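# Find the blocked pipe section and mark it with the plug

## Task

A single hidden pipe behind the cover runs downhill past every funnel and drains beneath the fixed grating of the tray section at the end without a funnel; all funnels feed it, and it is blocked for good at one spot. Work out which funnel enters the pipe immediately upstream of that blockage, then set the red plug on the flat front area of the tray section directly beneath that funnel. Marbles may be dropped into funnels from a short height. Nothing except a marble may leave the table, and losing a marble is still penalised.

## Robot and tools

Robot: two arms, left_arm and right_arm. Each carries a five-finger hand; the left hand mirrors the right. Calibrated bases: left_arm at (+0.018, +0.479, 0) m, right_arm at (+0.004, -0.409, 0) m, both turned only slightly about z. A camera stand sits behind the arms.

Scene frame: origin at table-top height, midway between the nominal bases. +x points out over the table, +z up, and left_arm is on the +y side (image left/right may differ). All printed positions, velocities and targets use this frame. Positions may be off by a few cm.

Hand point: a point fixed to the palm, 0.05 m in front of it and 0.15 m from the wrist flange along the fingers. Its +z runs along straight fingers, +y out of the palm, +x across the palm away from the thumb on the right hand (toward the thumb on the left hand). Straight fingertips reach 0.06 to 0.07 m past the point. A wrist bracket on the little-finger side can strike objects, and with fingers level the wrist can sit lower than the hand point and touch the table first.

Row layout (used by execute_actions and move): 28 numbers, all in [-1, 1], always for both arms. Numbers 1-6: left_arm dx, dy, dz, rx, ry, rz. Numbers 7-14: left hand little, ring, middle, index, thumb_bend, thumb_turn, force_limit, speed. Numbers 15-28: the same fourteen for right_arm. dx..rz are offsets, not poses: they are measured from that arm's Hand target at the start of the action or move, along the scene axes, with 1.0 = 0.6 m or 180 degrees. rx, ry, rz form one rotation vector, turning about the Hand target's position. Every row in one action counts from the same start, so sending an offset again moves further. Six zeros re-command the current Hand target. Orientation commands are clipped to 32 degrees from the measured orientation per step.

Hand numbers are absolute targets: fingers +1 straight, -1 curled; thumb_bend +1 straight, -1 bent; thumb_turn +1 beside the palm, -1 opposite the fingers (needed to grip 0.035 to 0.065 m objects). force_limit maps -1..+1 to about 0..10 N at the fingertip (0..15 N for the two thumb motors); speed rises from near zero at -1 to full at +0.48 and above. For a gentle grip close with speed -0.94 or less. To leave a hand unchanged, resend its last eight sent numbers; if none were ever sent, use hand_measured plus hand_force_limit and hand_speed.

Tools:
- execute_actions(actions, cameras): actions is a list of actions, each a list of 1 to 15 rows; each row is one 1/30 s step, and a short action repeats its final row to fill 15 steps. Images return only for an empty list or when cameras names them.
- move(target, speed, blend, stop_force, zero, blocking, cameras): target is one 28-number row or a list of up to 15 rows, all offsets from the same starting Hand targets. Hand points travel straight lines, ending together, taking 0.5 to 10 s. speed is m/s, 0.002 to 3.6 (default 0.25), one value or one per target; rotation is capped at twice that in rad/s. blend in m rounds corners in a list (0 = stop at each). stop_force, 3 to 120 N, ends an arm's path when its wrist sensor feels that much push; do not trust it during rotations, for light loose objects, or when leaving a contact (omit it then). zero (default true) rezeros before the move. blocking=false returns after 0.5 s while the move continues; not allowed with stop_force. Keep the same hand numbers on every target in a list.
- wait(seconds 0 to 10), stop() to brake a running move, zoom_image(camera, region=[x0, y0, x1, y1] pixels, at most 504 by 504), show_instructions(), zero_wrist_force(arm), finished_scene(scene=1).

Cameras: cam_head_left, cam_head_right, cam_high, cam_left_wrist, cam_right_wrist, each 672x504.

Results: per arm end_effector_position (m), end_effector_quat_wxyz, velocities, and Hand target (the clipped last command; the next offsets count from it, and the hand may settle short of it, so send the missing distance). Joint positions and torques; Wrist force/torque in the hand's own axes, plus a peak line. hand_measured, hand_stopped_by (moving, target, force, stalled, fault) and hand_load_n follow the motor order above; a lost grip shows as load near 0. A move adds a move: line with the outcome (done, off_target, moving, held, fault) and limits such as paced or held. done only means the pose was reached, not that nothing was touched.

Avoid: arms are stiff, so aiming even slightly past a firm contact can trigger a fault stop (about 150 N on any part, or joint torque limits 139 N m shoulder/elbow, 26 N m wrists), which freezes that arm 10 s. Slow down near contact. Contact between the two arms, or a hand gripping the other hand, can end the task. Paths do not avoid obstacles; do not pass near an arm's own base. Long stretched holds heat motors until brakes engage. Do not drop the plug from height, release moving parts, slam into fixed things, or let anything but a marble leave the table. The final layout must hold on its own after finishing.

Each tool is called after "Emit:" in YAML: its name, and indented under it one key for each argument.

Reference images:

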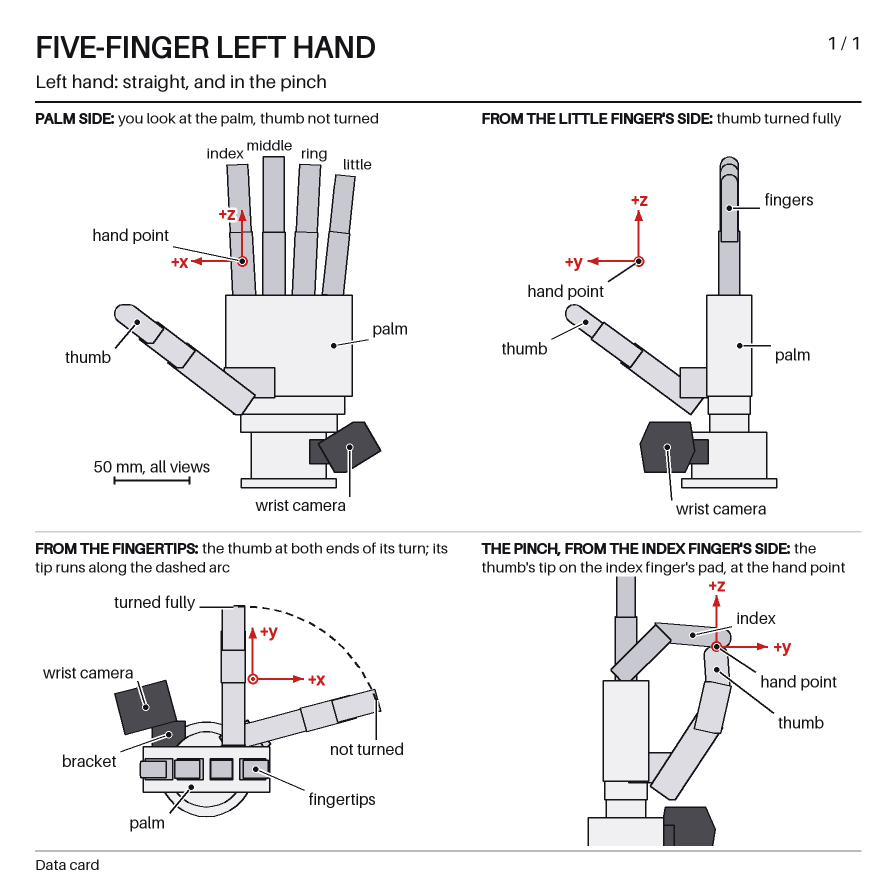

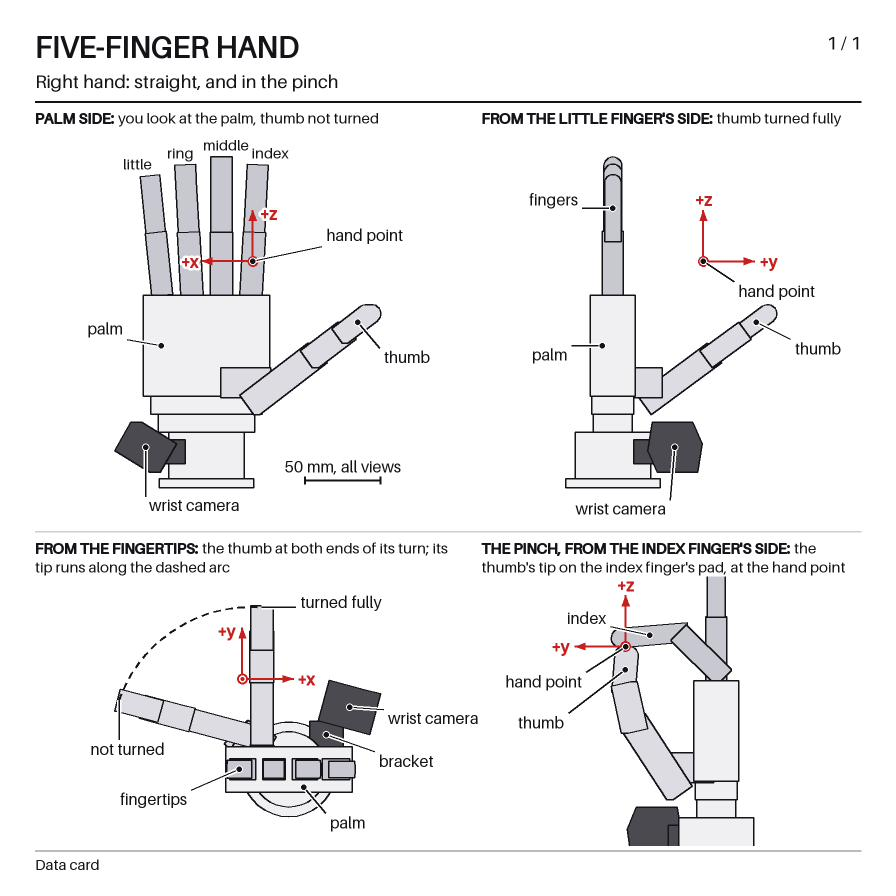

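## Session

Emit:
execute_actions:
  actions: []

Scene clock: 0.00 s.
left_arm: end_effector_position=(+0.2117, +0.5493, +0.1623) hand_measured=(+1.000, +1.000, +1.000, +1.000, +1.000, +1.000) hand_load_n=(+0.0, +0.0, +0.0, +0.0, +0.0, +0.0) hand_stopped_by=(target, target, target, target, target, target) hand_force_limit=0.00 hand_speed=-0.80 end_effector_quat_wxyz=(-0.316, +0.850, +0.266, -0.327) | right_arm: end_effector_position=(+0.0710, -0.3756, +0.1935) hand_measured=(+1.000, +1.000, +1.000, +1.000, +1.000, +1.000) hand_load_n=(+0.0, +0.0, +0.0, +0.0, +0.0, +0.0) hand_stopped_by=(target, target, target, target, target, target) hand_force_limit=0.00 hand_speed=-0.80 end_effector_quat_wxyz=(+0.379, +0.698, -0.575, +0.194)
Joint positions: left_arm=[3.502 -1.829 -2.094 1.622 -2.235 1.101] | right_arm=[0.344 -1.465 2.271 1.339 2.281 -2.768]
Joint velocities: within noise
Joint torques (N m): no reading
Wrist force (N): no reading
Wrist torque (N m): no reading
Wrist force, peak (N): no reading
Hand target: left_arm +0.2117, +0.5493, +0.1623; -0.316, +0.850, +0.266, -0.327 | right_arm +0.0710, -0.3756, +0.1935; +0.379, +0.698, -0.575, +0.194

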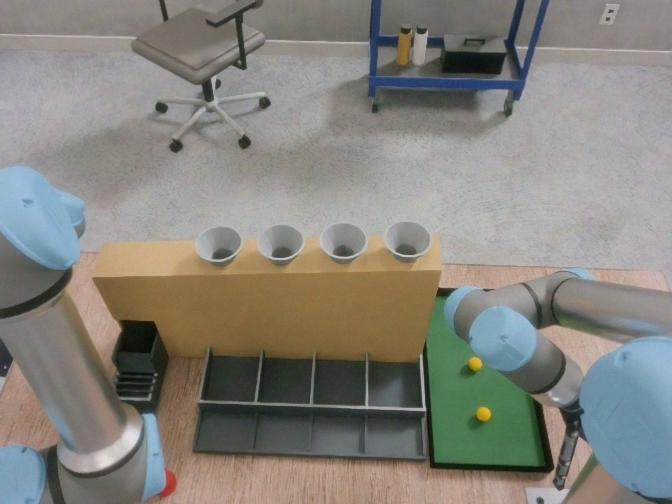

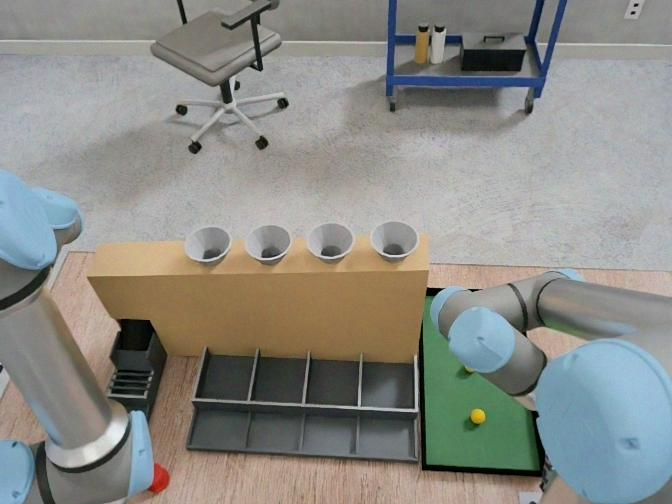

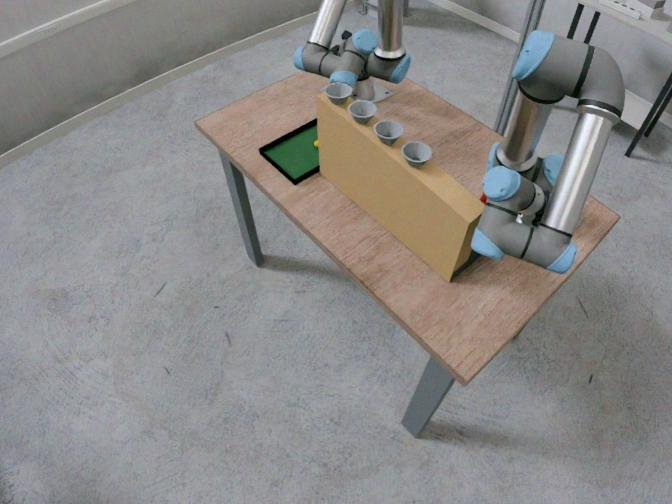

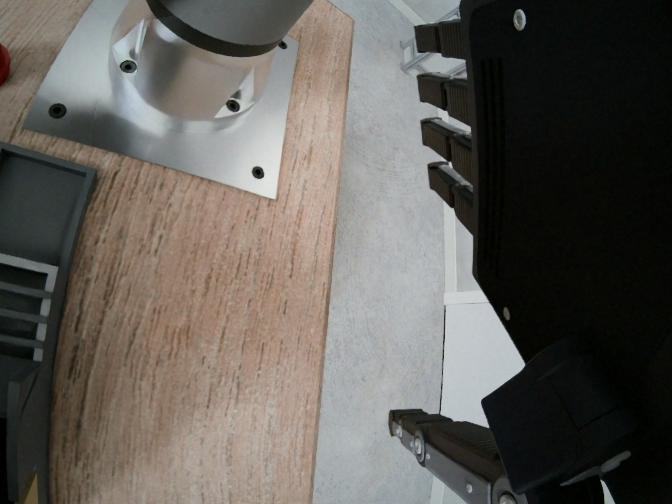

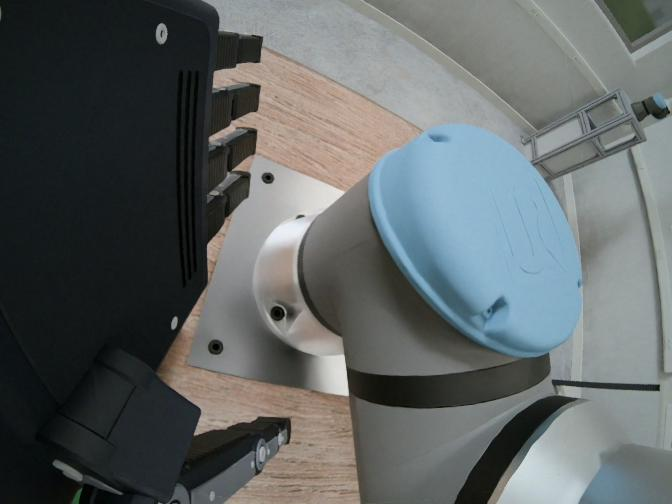

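Emit:
zoom_image:
  camera: "cam_head_left"
  region: [80, 200, 460, 480]

Emit:
zoom_image:
  camera: "cam_head_left"
  region: [420, 260, 672, 504]

Emit:
zoom_image:
  camera: "cam_high"
  region: [240, 0, 500, 200]

Scaled by 1.326 from the camera's 672x504 image, which has a finer 960x720 frame.

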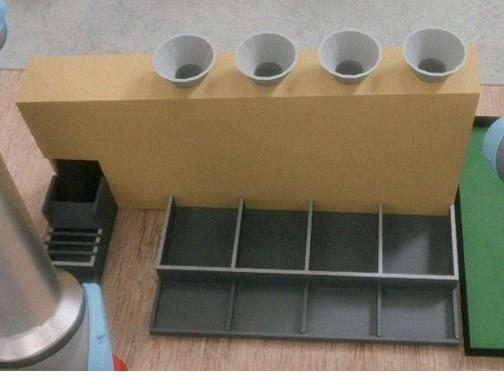

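Scaled by 2.000 from the camera's 672x504 image, which has a finer 960x720 frame.

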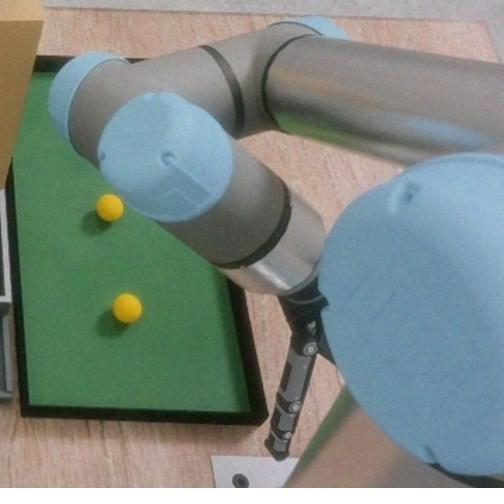

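Scaled by 1.938 from the camera's 672x504 image, which has a finer 960x720 frame.

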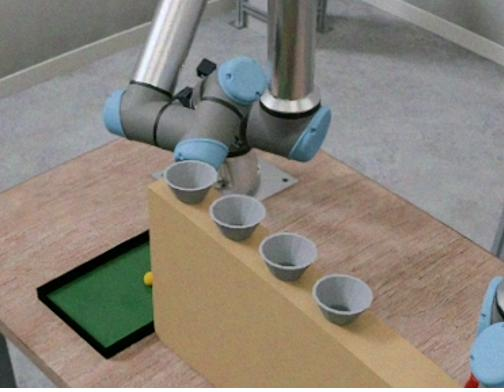

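Emit:
move:
  target: [0.1, 0.3, 0.25, 0, 0, 0, 1, 1, 1, 1, 1, 1, 0, -0.8, 0.382, -0.04, 0.344, -0.0885, -0.501, -0.307, 1, 1, 1, 1, 1, 1, 0, -0.8]
  speed: 0.35
  cameras: ["all"]

Scene clock: 7.17 s.
left_arm: end_effector_position=(+0.2498, +0.6639, +0.2577) hand_measured=(+1.000, +1.000, +1.000, +1.000, +1.000, +1.000) hand_load_n=(+0.0, +0.5, +0.0, +0.0, +0.0, +0.0) hand_stopped_by=(target, target, target, target, target, target) hand_force_limit=0.00 hand_speed=-0.80 end_effector_quat_wxyz=(-0.316, +0.850, +0.266, -0.327) end_effector_velocity=(+0.000, -0.001, -0.001) end_effector_angular_velocity=(+0.002, -0.003, +0.003) | right_arm: end_effector_position=(+0.2022, -0.3896, +0.3119) hand_measured=(+1.000, +1.000, +1.000, +1.000, +1.000, +1.000) hand_load_n=(+0.5, +0.0, +0.0, +0.0, +0.0, +0.0) hand_stopped_by=(target, target, target, target, target, target) hand_force_limit=0.00 hand_speed=-0.80 end_effector_quat_wxyz=(-0.183, -0.337, +0.827, -0.410)
Joint positions: left_arm=[3.739 -1.813 -1.773 1.457 -2.378 1.356] | right_arm=[0.195 -1.633 1.9 1.602 2.468 -2.002]
Joint velocities: left_arm=[-0.002 0 -0.003 0.003 0.003 -0.006] | right_arm=[within noise]
Joint torques (N m): left_arm=[-10.12 29.3 6.84 -0.75 1.13 -1.98] | right_arm=[-4.01 -13.56 -11.61 0.84 -1.58 0.51]
Wrist force (N): left_arm=[-0.2 -0.3 -0.3] | right_arm=[-0.3 -3.0 0.8]
Wrist torque (N m): left_arm=[-0.04 0.05 0.05] | right_arm=[-0.37 0.02 0.18]
Wrist force, peak (N): left_arm=[0.4 0.8 0.2] | right_arm=[0.4 -5.5 -0.5]
Hand target: left_arm +0.2498, +0.6639, +0.2577; -0.316, +0.850, +0.266, -0.327 (not the last commanded pose) | right_arm +0.2022, -0.3895, +0.3119; -0.183, -0.337, +0.827, -0.410 (not the last commanded pose)
Off the commanded pose: left_arm 0.088 m, 0 deg | right_arm 0.132 m, 46 deg.
move: held (right_arm; a check stopped the path), off_target (left_arm; braked when a check withheld steps of right_arm); limits=held
pose unreachable (right arm): on one or more control steps of this call, first in action 0 (counted from 0), this arm could not follow its commanded pose, so it was not sent that pose on those steps. It may still have moved: this result reports where it is.
cause: moving toward the commanded pose would bring two parts of the arm too close to each other (joints 4 (wrist 1) to 6 (wrist 3) lie between them).

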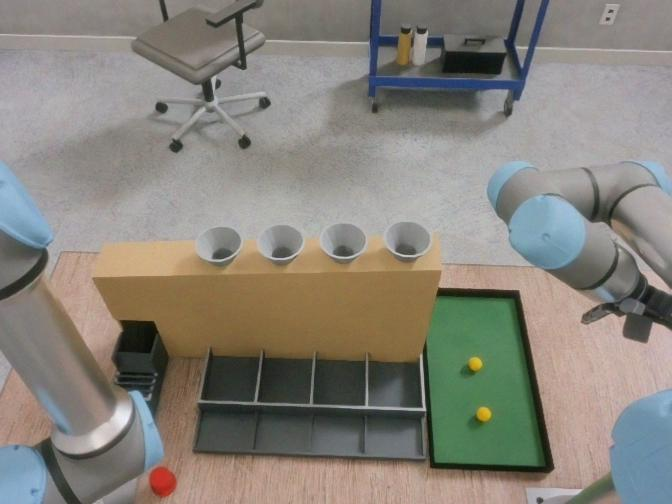

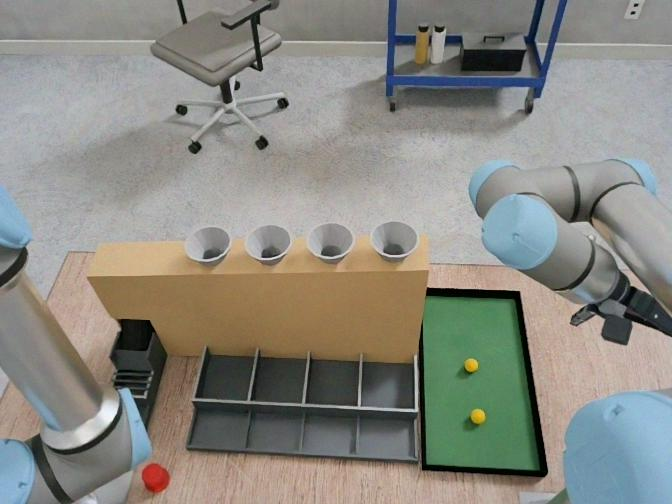

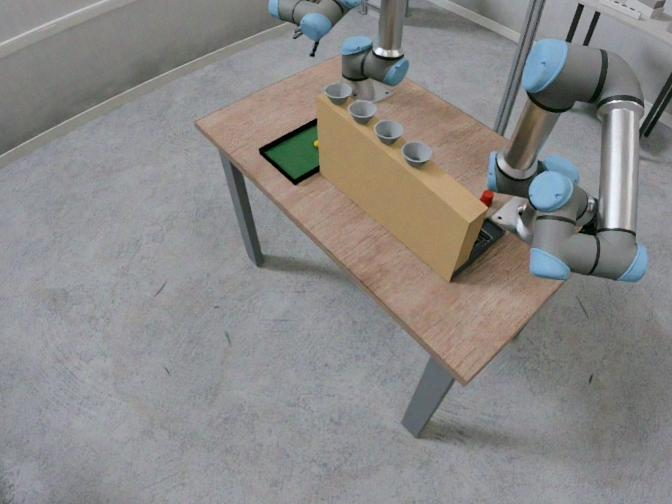

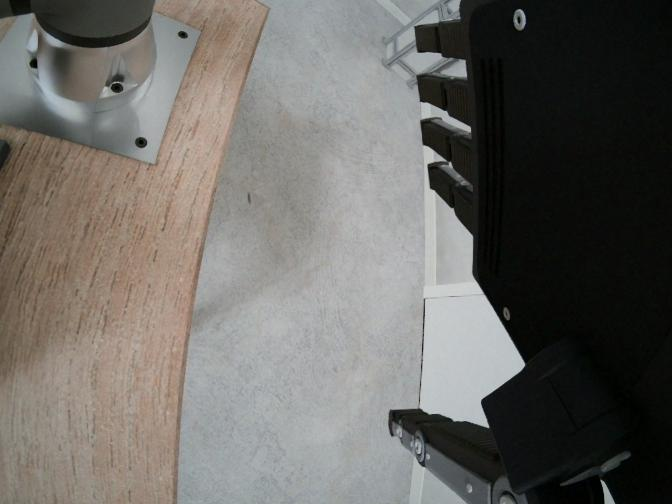

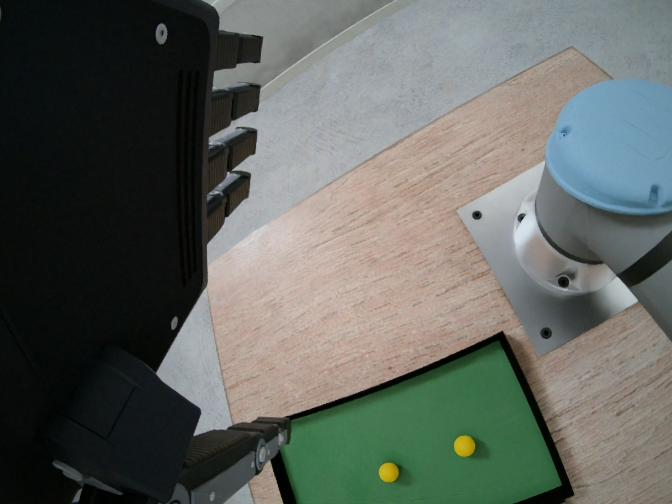

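Emit:
move:
  target:
    - [0, 0, 0, 0, 0, 0, 1, 1, 1, 1, 1, 1, 0, -0.8, 0.413, -0.05, 0.18, 0.1457, -0.026, 0.4104, -1, -1, 0.6, 0.6, 0.6, -1, 0, 0]
    - [0, 0, 0, 0, 0, 0, 1, 1, 1, 1, 1, 1, 0, -0.8, 0.08, 0.15, -0.053, 0.2911, -0.0523, 0.8203, -1, -1, 0.6, 0.6, 0.6, -1, 0, 0]
  speed: 0.4
  blend: [0.05, 0]
  cameras: ["all"]

Scene clock: 12.70 s.
left_arm: end_effector_position=(+0.2498, +0.6639, +0.2577) hand_measured=(+1.000, +1.000, +1.000, +1.000, +1.000, +1.000) hand_load_n=(+0.0, -0.5, +0.0, +0.0, +0.0, +0.0) hand_stopped_by=(target, target, target, target, target, target) hand_force_limit=0.00 hand_speed=-0.80 end_effector_quat_wxyz=(-0.316, +0.850, +0.266, -0.327) | right_arm: end_effector_position=(+0.2503, -0.2995, +0.2801) hand_measured=(-1.000, -1.000, +0.600, +0.600, +0.600, -1.000) hand_load_n=(+0.0, +0.0, +0.0, -0.5, +0.0, +0.0) hand_stopped_by=(target, target, target, target, target, target) hand_force_limit=0.00 hand_speed=0.00 end_effector_quat_wxyz=(-0.501, +0.866, +0.000, -0.001) end_effector_velocity=(+0.000, +0.000, +0.000) end_effector_angular_velocity=(+0.000, -0.004, +0.001)
Joint positions: left_arm=[3.739 -1.813 -1.773 1.457 -2.378 1.356] | right_arm=[-0.758 -1.604 2.159 1.889 0.889 -5.796]
Joint velocities: left_arm=[within noise] | right_arm=[-0.001 -0.001 0.001 0 -0.001 -0.005]
Joint torques (N m): left_arm=[-7.54 28.94 6.73 -1.01 0.31 1.85] | right_arm=[-5.29 -17.18 -12.04 1.41 -1.15 -2.04]
Wrist force (N): left_arm=[0.0 0.0 -0.2] | right_arm=[-1.9 -3.9 2.0]
Wrist torque (N m): left_arm=[-0.01 0.03 0.06] | right_arm=[-0.50 0.12 0.13]
Wrist force, peak (N): left_arm=[-0.1 -0.3 -0.6] | right_arm=[-2.4 -3.6 2.5]
Hand target: left_arm +0.2498, +0.6639, +0.2577; -0.316, +0.850, +0.266, -0.327 | right_arm +0.2502, -0.2995, +0.2801; -0.501, +0.866, +0.000, -0.001
Off the commanded pose: left_arm 0.000 m, 0 deg | right_arm 0.000 m, 0 deg.
move: done

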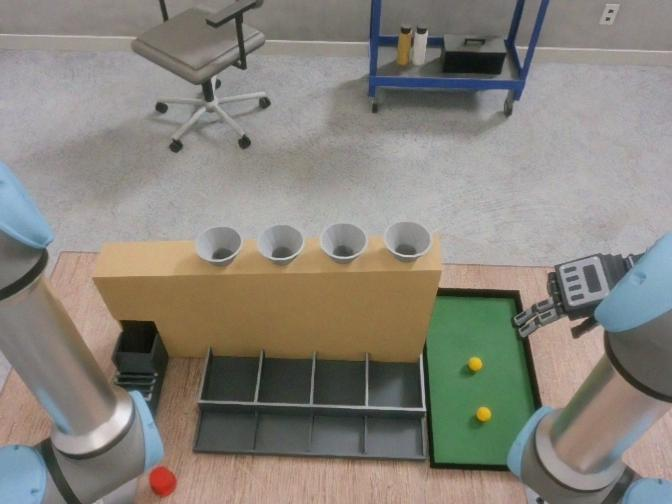

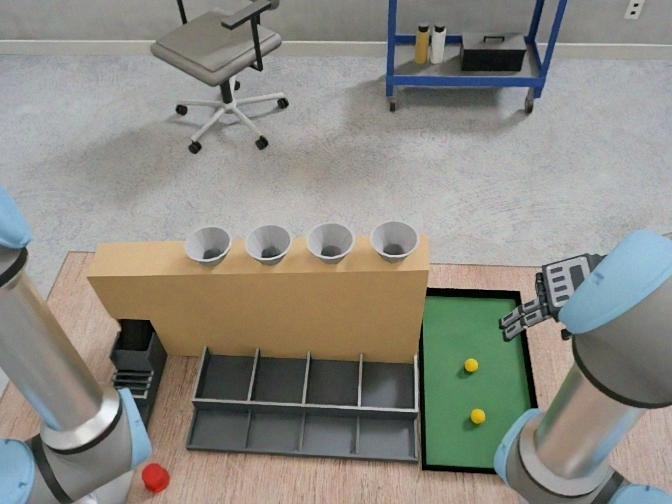

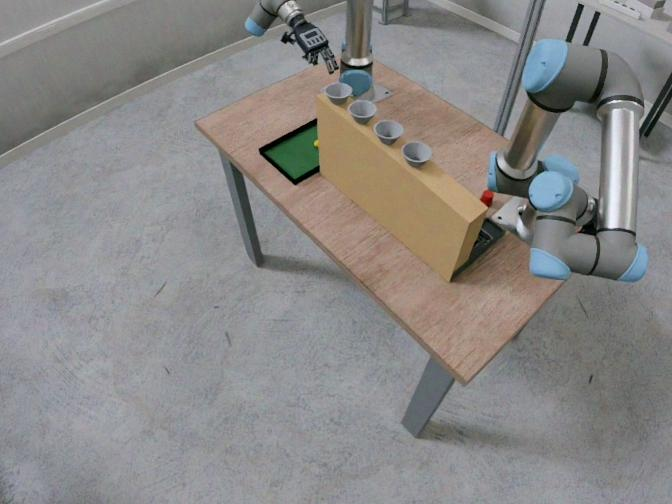

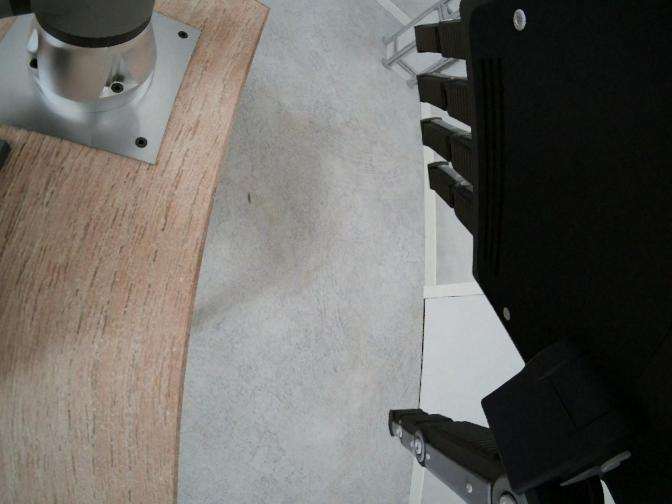

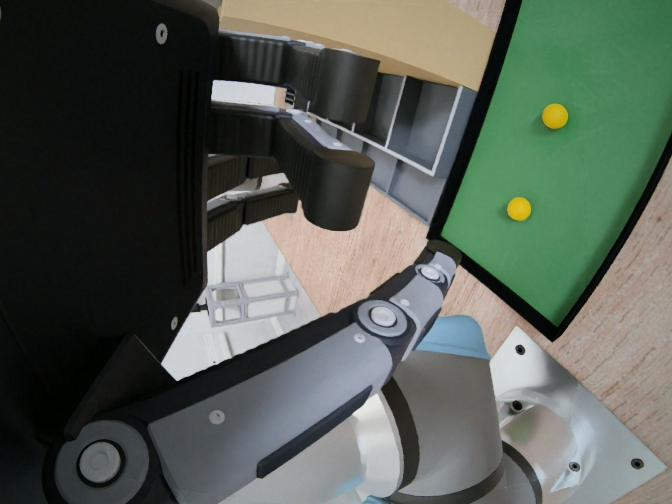

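Emit:
move:
  target: [0, 0, 0, 0, 0, 0, 1, 1, 1, 1, 1, 1, 0, -0.8, -0.047, 0.05, -0.3, 0, 0, 0, -1, -1, 0.5, 0.5, 0.5, -1, 0, 0]
  speed: 0.3
  cameras: ["all"]

Scene clock: 14.20 s.
left_arm: end_effector_position=(+0.2498, +0.6639, +0.2577) hand_measured=(+1.000, +1.000, +1.000, +1.000, +1.000, +1.000) hand_load_n=(+0.0, +0.0, +0.0, +0.0, +0.0, +0.0) hand_stopped_by=(target, target, target, target, target, target) hand_force_limit=0.00 hand_speed=-0.80 end_effector_quat_wxyz=(-0.316, +0.850, +0.266, -0.327) | right_arm: end_effector_position=(+0.2221, -0.2695, +0.1001) hand_measured=(-1.000, -1.000, +0.500, +0.500, +0.500, -1.000) hand_load_n=(+0.0, +0.0, +0.0, +0.0, +0.0, +0.0) hand_stopped_by=(target, target, target, target, target, target) hand_force_limit=0.00 hand_speed=0.00 end_effector_quat_wxyz=(-0.501, +0.866, +0.000, -0.001)
Joint positions: left_arm=[3.739 -1.813 -1.773 1.457 -2.378 1.356] | right_arm=[-0.746 -1.247 2.44 1.246 0.88 -5.787]
Joint torques (N m): left_arm=[-8.85 28.99 4.24 -0.95 0.24 1.69] | right_arm=[-9.86 -14.14 2.76 0.33 2.48 -1.66]
Wrist force (N): left_arm=[-0.1 -0.1 0.0] | right_arm=[-1.8 -3.8 1.9]
Wrist torque (N m): left_arm=[-0.04 0.03 0.06] | right_arm=[-0.47 0.13 0.13]
Wrist force, peak (N): left_arm=[-0.5 -0.2 -0.1] | right_arm=[-1.4 -5.7 0.6]
Hand target: left_arm +0.2498, +0.6639, +0.2577; -0.316, +0.850, +0.266, -0.327 | right_arm +0.2220, -0.2695, +0.1001; -0.501, +0.866, +0.000, -0.001
Off the commanded pose: left_arm 0.000 m, 0 deg | right_arm 0.000 m, 0 deg.
move: done

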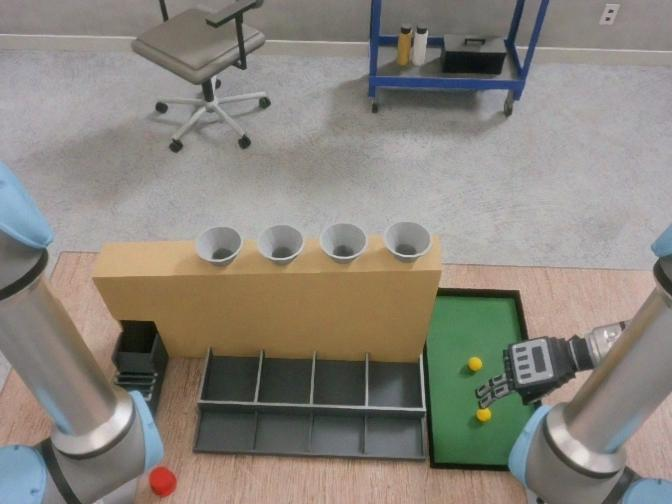

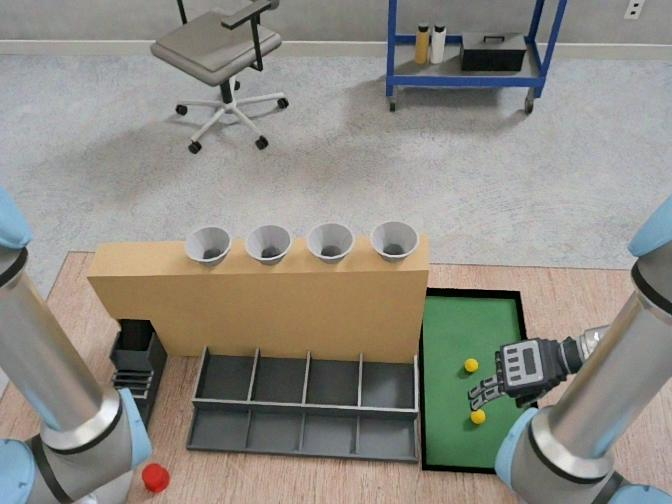

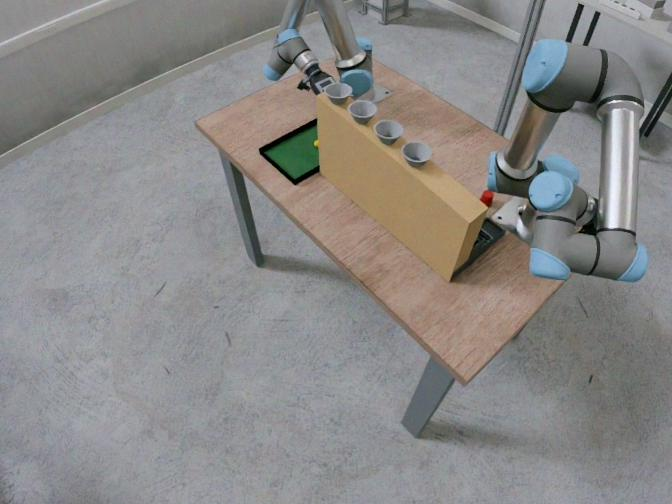

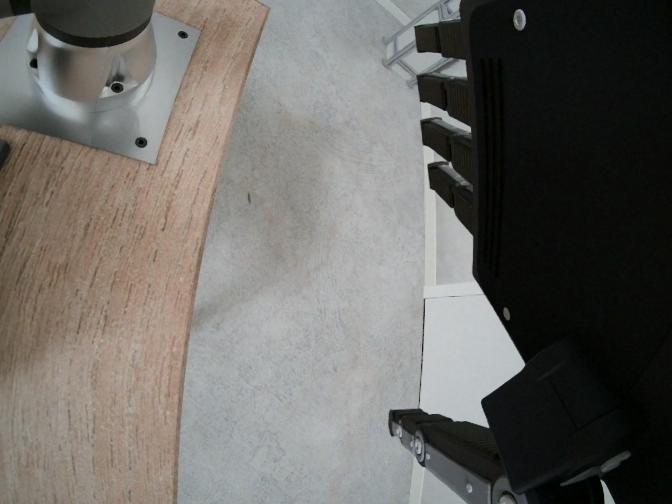

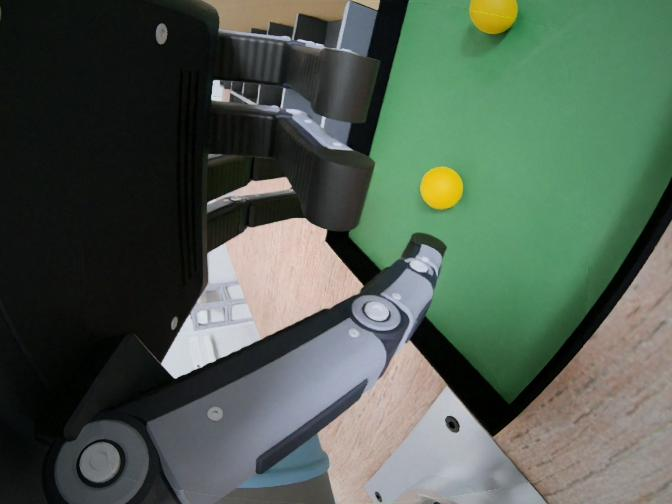

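Emit:
execute_actions:
  actions:
    - [[0, 0, 0, 0, 0, 0, 1, 1, 1, 1, 1, 1, 0, -0.8, 0, 0, 0, 0, 0, 0, -1, -1, 0.1, 0.1, 0.05, -1, 0, 0.3]]
    - [[0, 0, 0, 0, 0, 0, 1, 1, 1, 1, 1, 1, 0, -0.8, 0, 0, 0, 0, 0, 0, -1, -1, 0.1, 0.1, 0.05, -1, 0, 0.3]]
  cameras: ["cam_right_wrist", "cam_head_left"]

Emit:
zoom_image:
  camera: "cam_right_wrist"
  region: [200, 60, 550, 320]

Scene clock: 16.17 s.
left_arm: end_effector_position=(+0.2498, +0.6639, +0.2577) hand_measured=(+1.000, +1.000, +1.000, +1.000, +1.000, +1.000) hand_load_n=(+0.0, +0.0, +0.0, +0.0, +0.0, +0.0) hand_stopped_by=(target, target, target, target, target, target) hand_force_limit=0.00 hand_speed=-0.80 end_effector_quat_wxyz=(-0.316, +0.850, +0.266, -0.327) | right_arm: end_effector_position=(+0.2220, -0.2695, +0.1001) hand_measured=(-1.000, -1.000, +0.100, +0.100, +0.050, -1.000) hand_load_n=(+0.0, +0.0, +0.0, +0.0, +0.0, +0.0) hand_stopped_by=(target, target, target, target, target, target) hand_force_limit=0.00 hand_speed=0.30 end_effector_quat_wxyz=(-0.501, +0.866, +0.000, -0.001)
Joint positions: left_arm=[3.739 -1.813 -1.773 1.457 -2.378 1.356] | right_arm=[-0.746 -1.247 2.44 1.246 0.88 -5.787]
Joint torques (N m): left_arm=[-7.62 29.84 3.88 -1.13 0 1.43] | right_arm=[-9.95 -13.07 0.6 4.27 1.15 -1.76]
Wrist force (N): left_arm=[-0.1 -0.2 -0.1] | right_arm=[-1.9 -3.8 1.8]
Wrist torque (N m): left_arm=[-0.04 0.03 0.06] | right_arm=[-0.45 0.14 0.14]
Wrist force, peak (N): left_arm=[-0.2 -0.5 -0.1] | right_arm=[-1.9 -4.1 1.9]
Hand target: left_arm +0.2498, +0.6639, +0.2577; -0.316, +0.850, +0.266, -0.327 | right_arm +0.2220, -0.2695, +0.1001; -0.501, +0.866, +0.000, -0.001
Off the commanded pose: left_arm 0.000 m, 0 deg | right_arm 0.000 m, 0 deg.
Images, in order (width x height): cam_head_left 672x504, cam_right_wrist 672x504.

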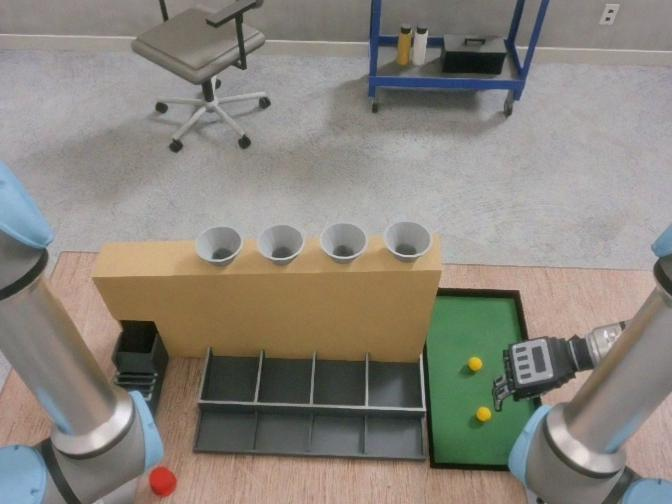

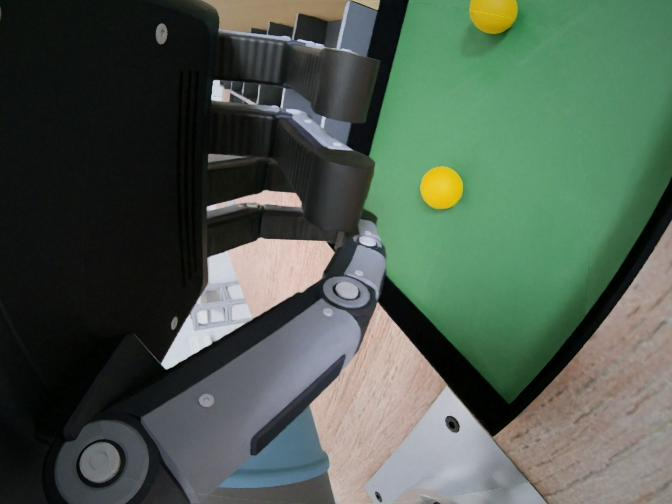

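Scaled by 1.440 from the camera's 672x504 image, which has a finer 960x720 frame.

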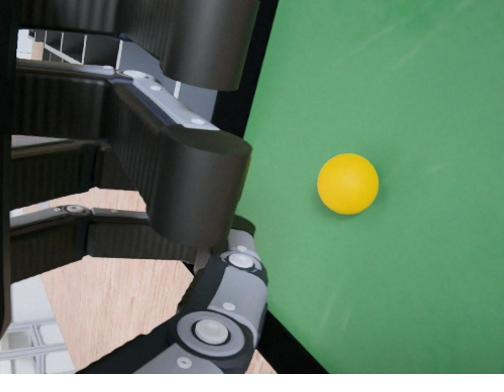

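Emit:
execute_actions:
  actions:
    - [[0, 0, 0, 0, 0, 0, 1, 1, 1, 1, 1, 1, 0, -0.8, 0, 0, 0, 0, 0, 0, 1, 1, 0.1, 0.1, 0.05, -1, 0, 0.5]]
    - [[0, 0, 0, 0, 0, 0, 1, 1, 1, 1, 1, 1, 0, -0.8, 0, 0, 0, 0, 0, 0, 1, 1, 0.1, 0.1, 0.05, -1, 0, 0.5]]
  cameras: ["cam_right_wrist"]

Emit:
zoom_image:
  camera: "cam_right_wrist"
  region: [200, 60, 550, 320]

Scene clock: 17.70 s.
left_arm: end_effector_position=(+0.2498, +0.6639, +0.2577) hand_measured=(+1.000, +1.000, +1.000, +1.000, +1.000, +1.000) hand_load_n=(+0.0, +0.0, +0.0, +0.0, +0.0, +0.0) hand_stopped_by=(target, target, target, target, target, target) hand_force_limit=0.00 hand_speed=-0.80 end_effector_quat_wxyz=(-0.316, +0.850, +0.266, -0.327) | right_arm: end_effector_position=(+0.2220, -0.2695, +0.1001) hand_measured=(+1.000, +1.000, +0.100, +0.100, +0.050, -1.000) hand_load_n=(+0.0, +0.0, +0.0, +0.0, +0.0, +0.0) hand_stopped_by=(target, target, target, target, target, target) hand_force_limit=0.00 hand_speed=0.50 end_effector_quat_wxyz=(-0.501, +0.866, +0.000, -0.001)
Joint positions: left_arm=[3.739 -1.813 -1.773 1.457 -2.378 1.356] | right_arm=[-0.746 -1.247 2.44 1.246 0.88 -5.787]
Joint torques (N m): left_arm=[-8.06 30.52 5.62 -1.16 0.2 1.34] | right_arm=[-7.98 -13.4 -0.28 4.01 -0.23 -1.81]
Wrist force (N): left_arm=[-0.2 -0.1 -0.1] | right_arm=[-1.8 -3.6 1.9]
Wrist torque (N m): left_arm=[-0.03 0.05 0.05] | right_arm=[-0.45 0.13 0.15]
Wrist force, peak (N): left_arm=[-0.4 -0.6 0.0] | right_arm=[-2.1 -4.0 1.9]
Hand target: left_arm +0.2498, +0.6639, +0.2577; -0.316, +0.850, +0.266, -0.327 | right_arm +0.2220, -0.2695, +0.1001; -0.501, +0.866, +0.000, -0.001
Off the commanded pose: left_arm 0.000 m, 0 deg | right_arm 0.000 m, 0 deg.
Images, in order (width x height): cam_right_wrist 672x504.

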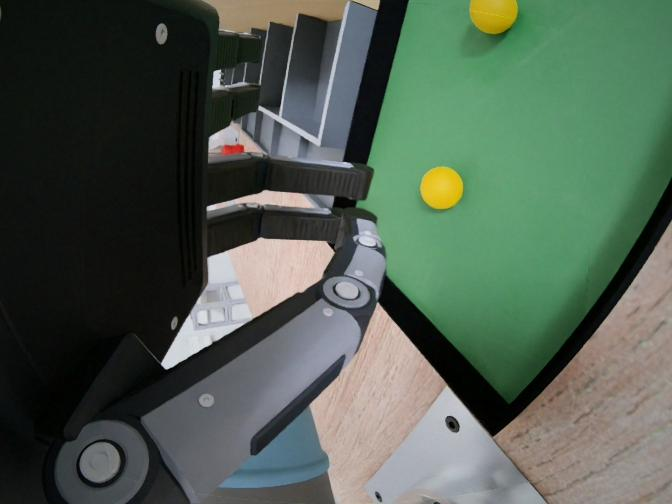

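Scaled by 1.440 from the camera's 672x504 image, which has a finer 960x720 frame.

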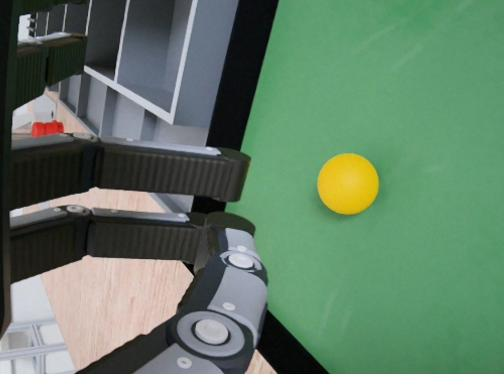

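Emit:
move:
  target: [0, 0, 0, 0, 0, 0, 1, 1, 1, 1, 1, 1, 0, -0.8, 0.005, 0.027, -0.0833, 0, 0, 0, 1, 1, 0.6, 0.6, 0.3, -1, 0, 0.5]
  speed: 0.2
  cameras: ["cam_right_wrist", "cam_head_left"]

Emit:
zoom_image:
  camera: "cam_right_wrist"
  region: [200, 60, 550, 320]

Emit:
zoom_image:
  camera: "cam_head_left"
  region: [420, 320, 560, 460]

Scene clock: 19.67 s.
left_arm: end_effector_position=(+0.2498, +0.6639, +0.2577) hand_measured=(+1.000, +1.000, +1.000, +1.000, +1.000, +1.000) hand_load_n=(+0.0, +0.0, +0.0, +0.0, +0.0, +0.0) hand_stopped_by=(target, target, target, target, target, target) hand_force_limit=0.00 hand_speed=-0.80 end_effector_quat_wxyz=(-0.316, +0.850, +0.266, -0.327) | right_arm: end_effector_position=(+0.2251, -0.2534, +0.0502) hand_measured=(+1.000, +1.000, +0.600, +0.600, +0.300, -1.000) hand_load_n=(+0.0, +0.0, +0.0, +0.0, +0.0, +0.0) hand_stopped_by=(target, target, target, target, target, target) hand_force_limit=0.00 hand_speed=0.50 end_effector_quat_wxyz=(-0.501, +0.866, +0.000, -0.001)
Joint positions: left_arm=[3.739 -1.813 -1.773 1.457 -2.378 1.356] | right_arm=[-0.68 -1.078 2.437 1.041 0.83 -5.729]
Joint torques (N m): left_arm=[-7.69 29.76 5.81 -1.07 -0.19 1.41] | right_arm=[-6.19 -17.13 6.66 0.6 2.02 -1.29]
Wrist force (N): left_arm=[0.1 0.0 0.3] | right_arm=[-1.7 -3.8 1.9]
Wrist torque (N m): left_arm=[-0.03 0.02 0.07] | right_arm=[-0.49 0.10 0.24]
Wrist force, peak (N): left_arm=[0.4 0.3 -0.5] | right_arm=[-2.0 -4.7 1.4]
Hand target: left_arm +0.2498, +0.6639, +0.2577; -0.316, +0.850, +0.266, -0.327 | right_arm +0.2250, -0.2533, +0.0501; -0.501, +0.866, +0.000, -0.001
Off the commanded pose: left_arm 0.000 m, 0 deg | right_arm 0.000 m, 0 deg.
move: done
Images, in order (width x height): cam_head_left 672x504, cam_right_wrist 672x504.

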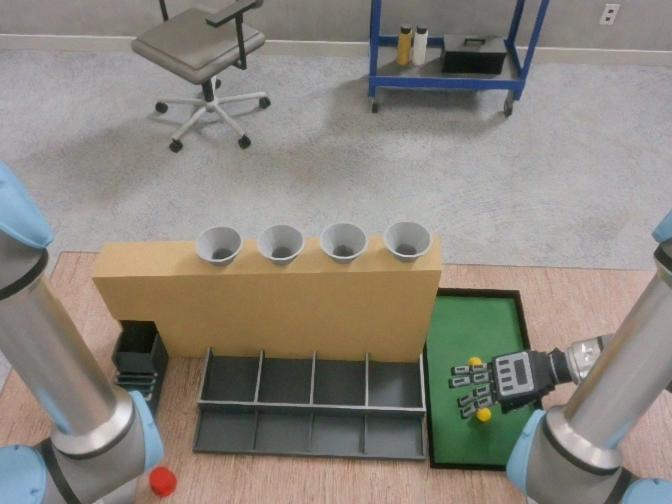

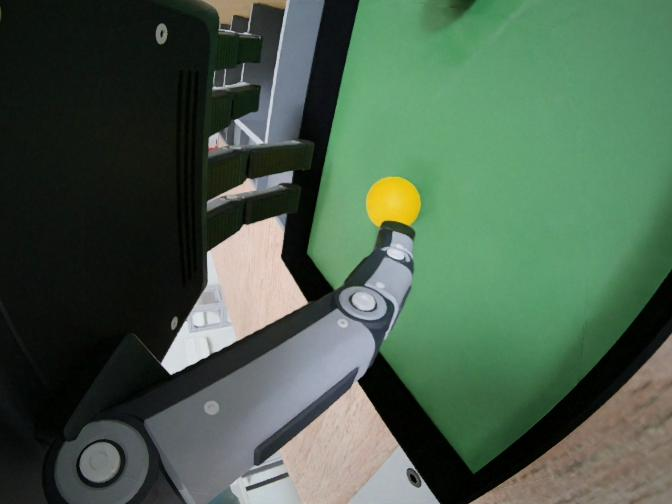

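Scaled by 1.440 from the camera's 672x504 image, which has a finer 960x720 frame.

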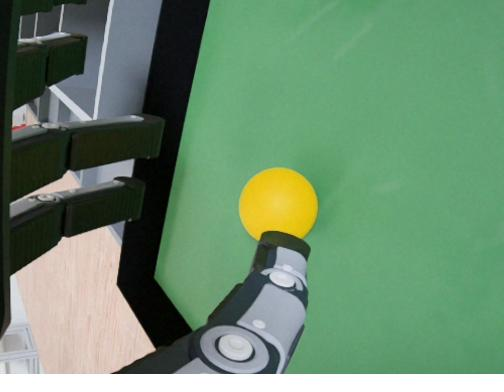

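Scaled by 3.600 from the camera's 672x504 image, which has a finer 960x720 frame.

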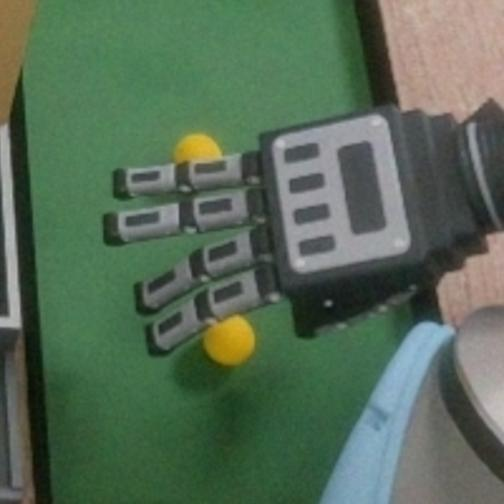

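Emit:
move:
  target: [0, 0, 0, 0, 0, 0, 1, 1, 1, 1, 1, 1, 0, -0.8, 0, 0, -0.0433, 0, 0, 0, 1, 1, 0.6, 0.6, 0.3, -1, 0, 0.5]
  speed: 0.1
  stop_force: 6
  cameras: ["cam_right_wrist", "cam_head_left"]

Emit:
zoom_image:
  camera: "cam_right_wrist"
  region: [200, 60, 550, 320]

Scene clock: 22.07 s.
left_arm: end_effector_position=(+0.2498, +0.6639, +0.2577) hand_measured=(+1.000, +1.000, +1.000, +1.000, +1.000, +1.000) hand_load_n=(+0.0, +0.0, +0.0, +0.0, +0.0, +0.0) hand_stopped_by=(target, target, target, target, target, target) hand_force_limit=0.00 hand_speed=-0.80 end_effector_quat_wxyz=(-0.316, +0.850, +0.266, -0.327) | right_arm: end_effector_position=(+0.2250, -0.2533, +0.0242) hand_measured=(+1.000, +1.000, +0.600, +0.600, +0.300, -1.000) hand_load_n=(+0.0, -0.5, +0.0, +0.0, -0.5, +0.0) hand_stopped_by=(target, target, target, target, target, target) hand_force_limit=0.00 hand_speed=0.50 end_effector_quat_wxyz=(-0.501, +0.866, +0.000, -0.001)
Joint positions: left_arm=[3.739 -1.813 -1.773 1.457 -2.378 1.356] | right_arm=[-0.68 -0.985 2.432 0.953 0.83 -5.729]
Joint torques (N m): left_arm=[-7.5 27.8 6.15 -1.27 -0.52 1.58] | right_arm=[11.23 -18.19 7.91 0.83 -3.62 0.8]
Wrist force (N): left_arm=[0.2 -0.2 0.0] | right_arm=[-1.7 -3.6 2.0]
Wrist torque (N m): left_arm=[-0.06 0.01 0.07] | right_arm=[-0.46 0.11 0.24]
Wrist force, peak (N): left_arm=[-0.5 -0.5 -0.2] | right_arm=[-1.8 -4.5 1.7]
Hand target: left_arm +0.2498, +0.6639, +0.2577; -0.316, +0.850, +0.266, -0.327 | right_arm +0.2250, -0.2533, +0.0242; -0.501, +0.866, +0.000, -0.001
Off the commanded pose: left_arm 0.000 m, 0 deg | right_arm 0.000 m, 0 deg.
move: done
Images, in order (width x height): cam_head_left 672x504, cam_right_wrist 672x504.

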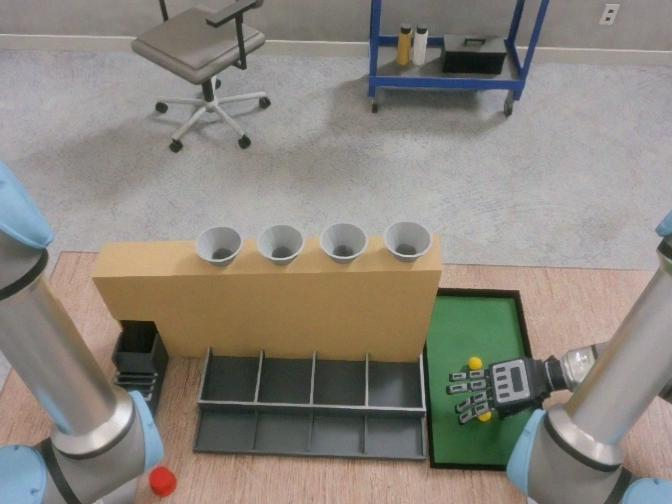

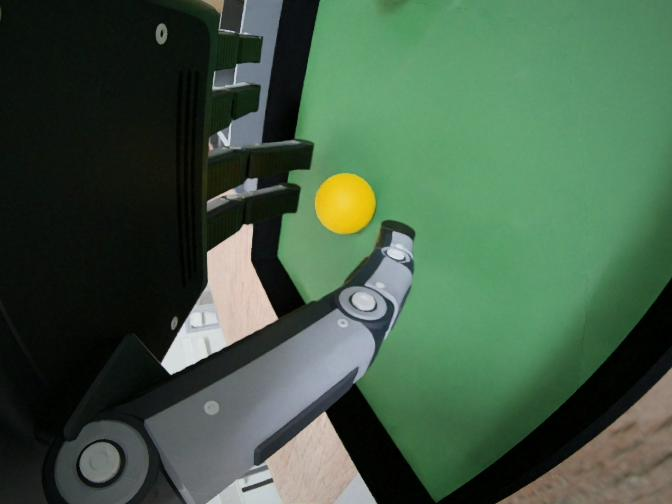

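Scaled by 1.440 from the camera's 672x504 image, which has a finer 960x720 frame.

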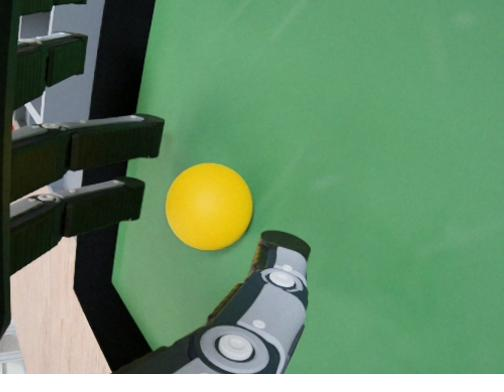

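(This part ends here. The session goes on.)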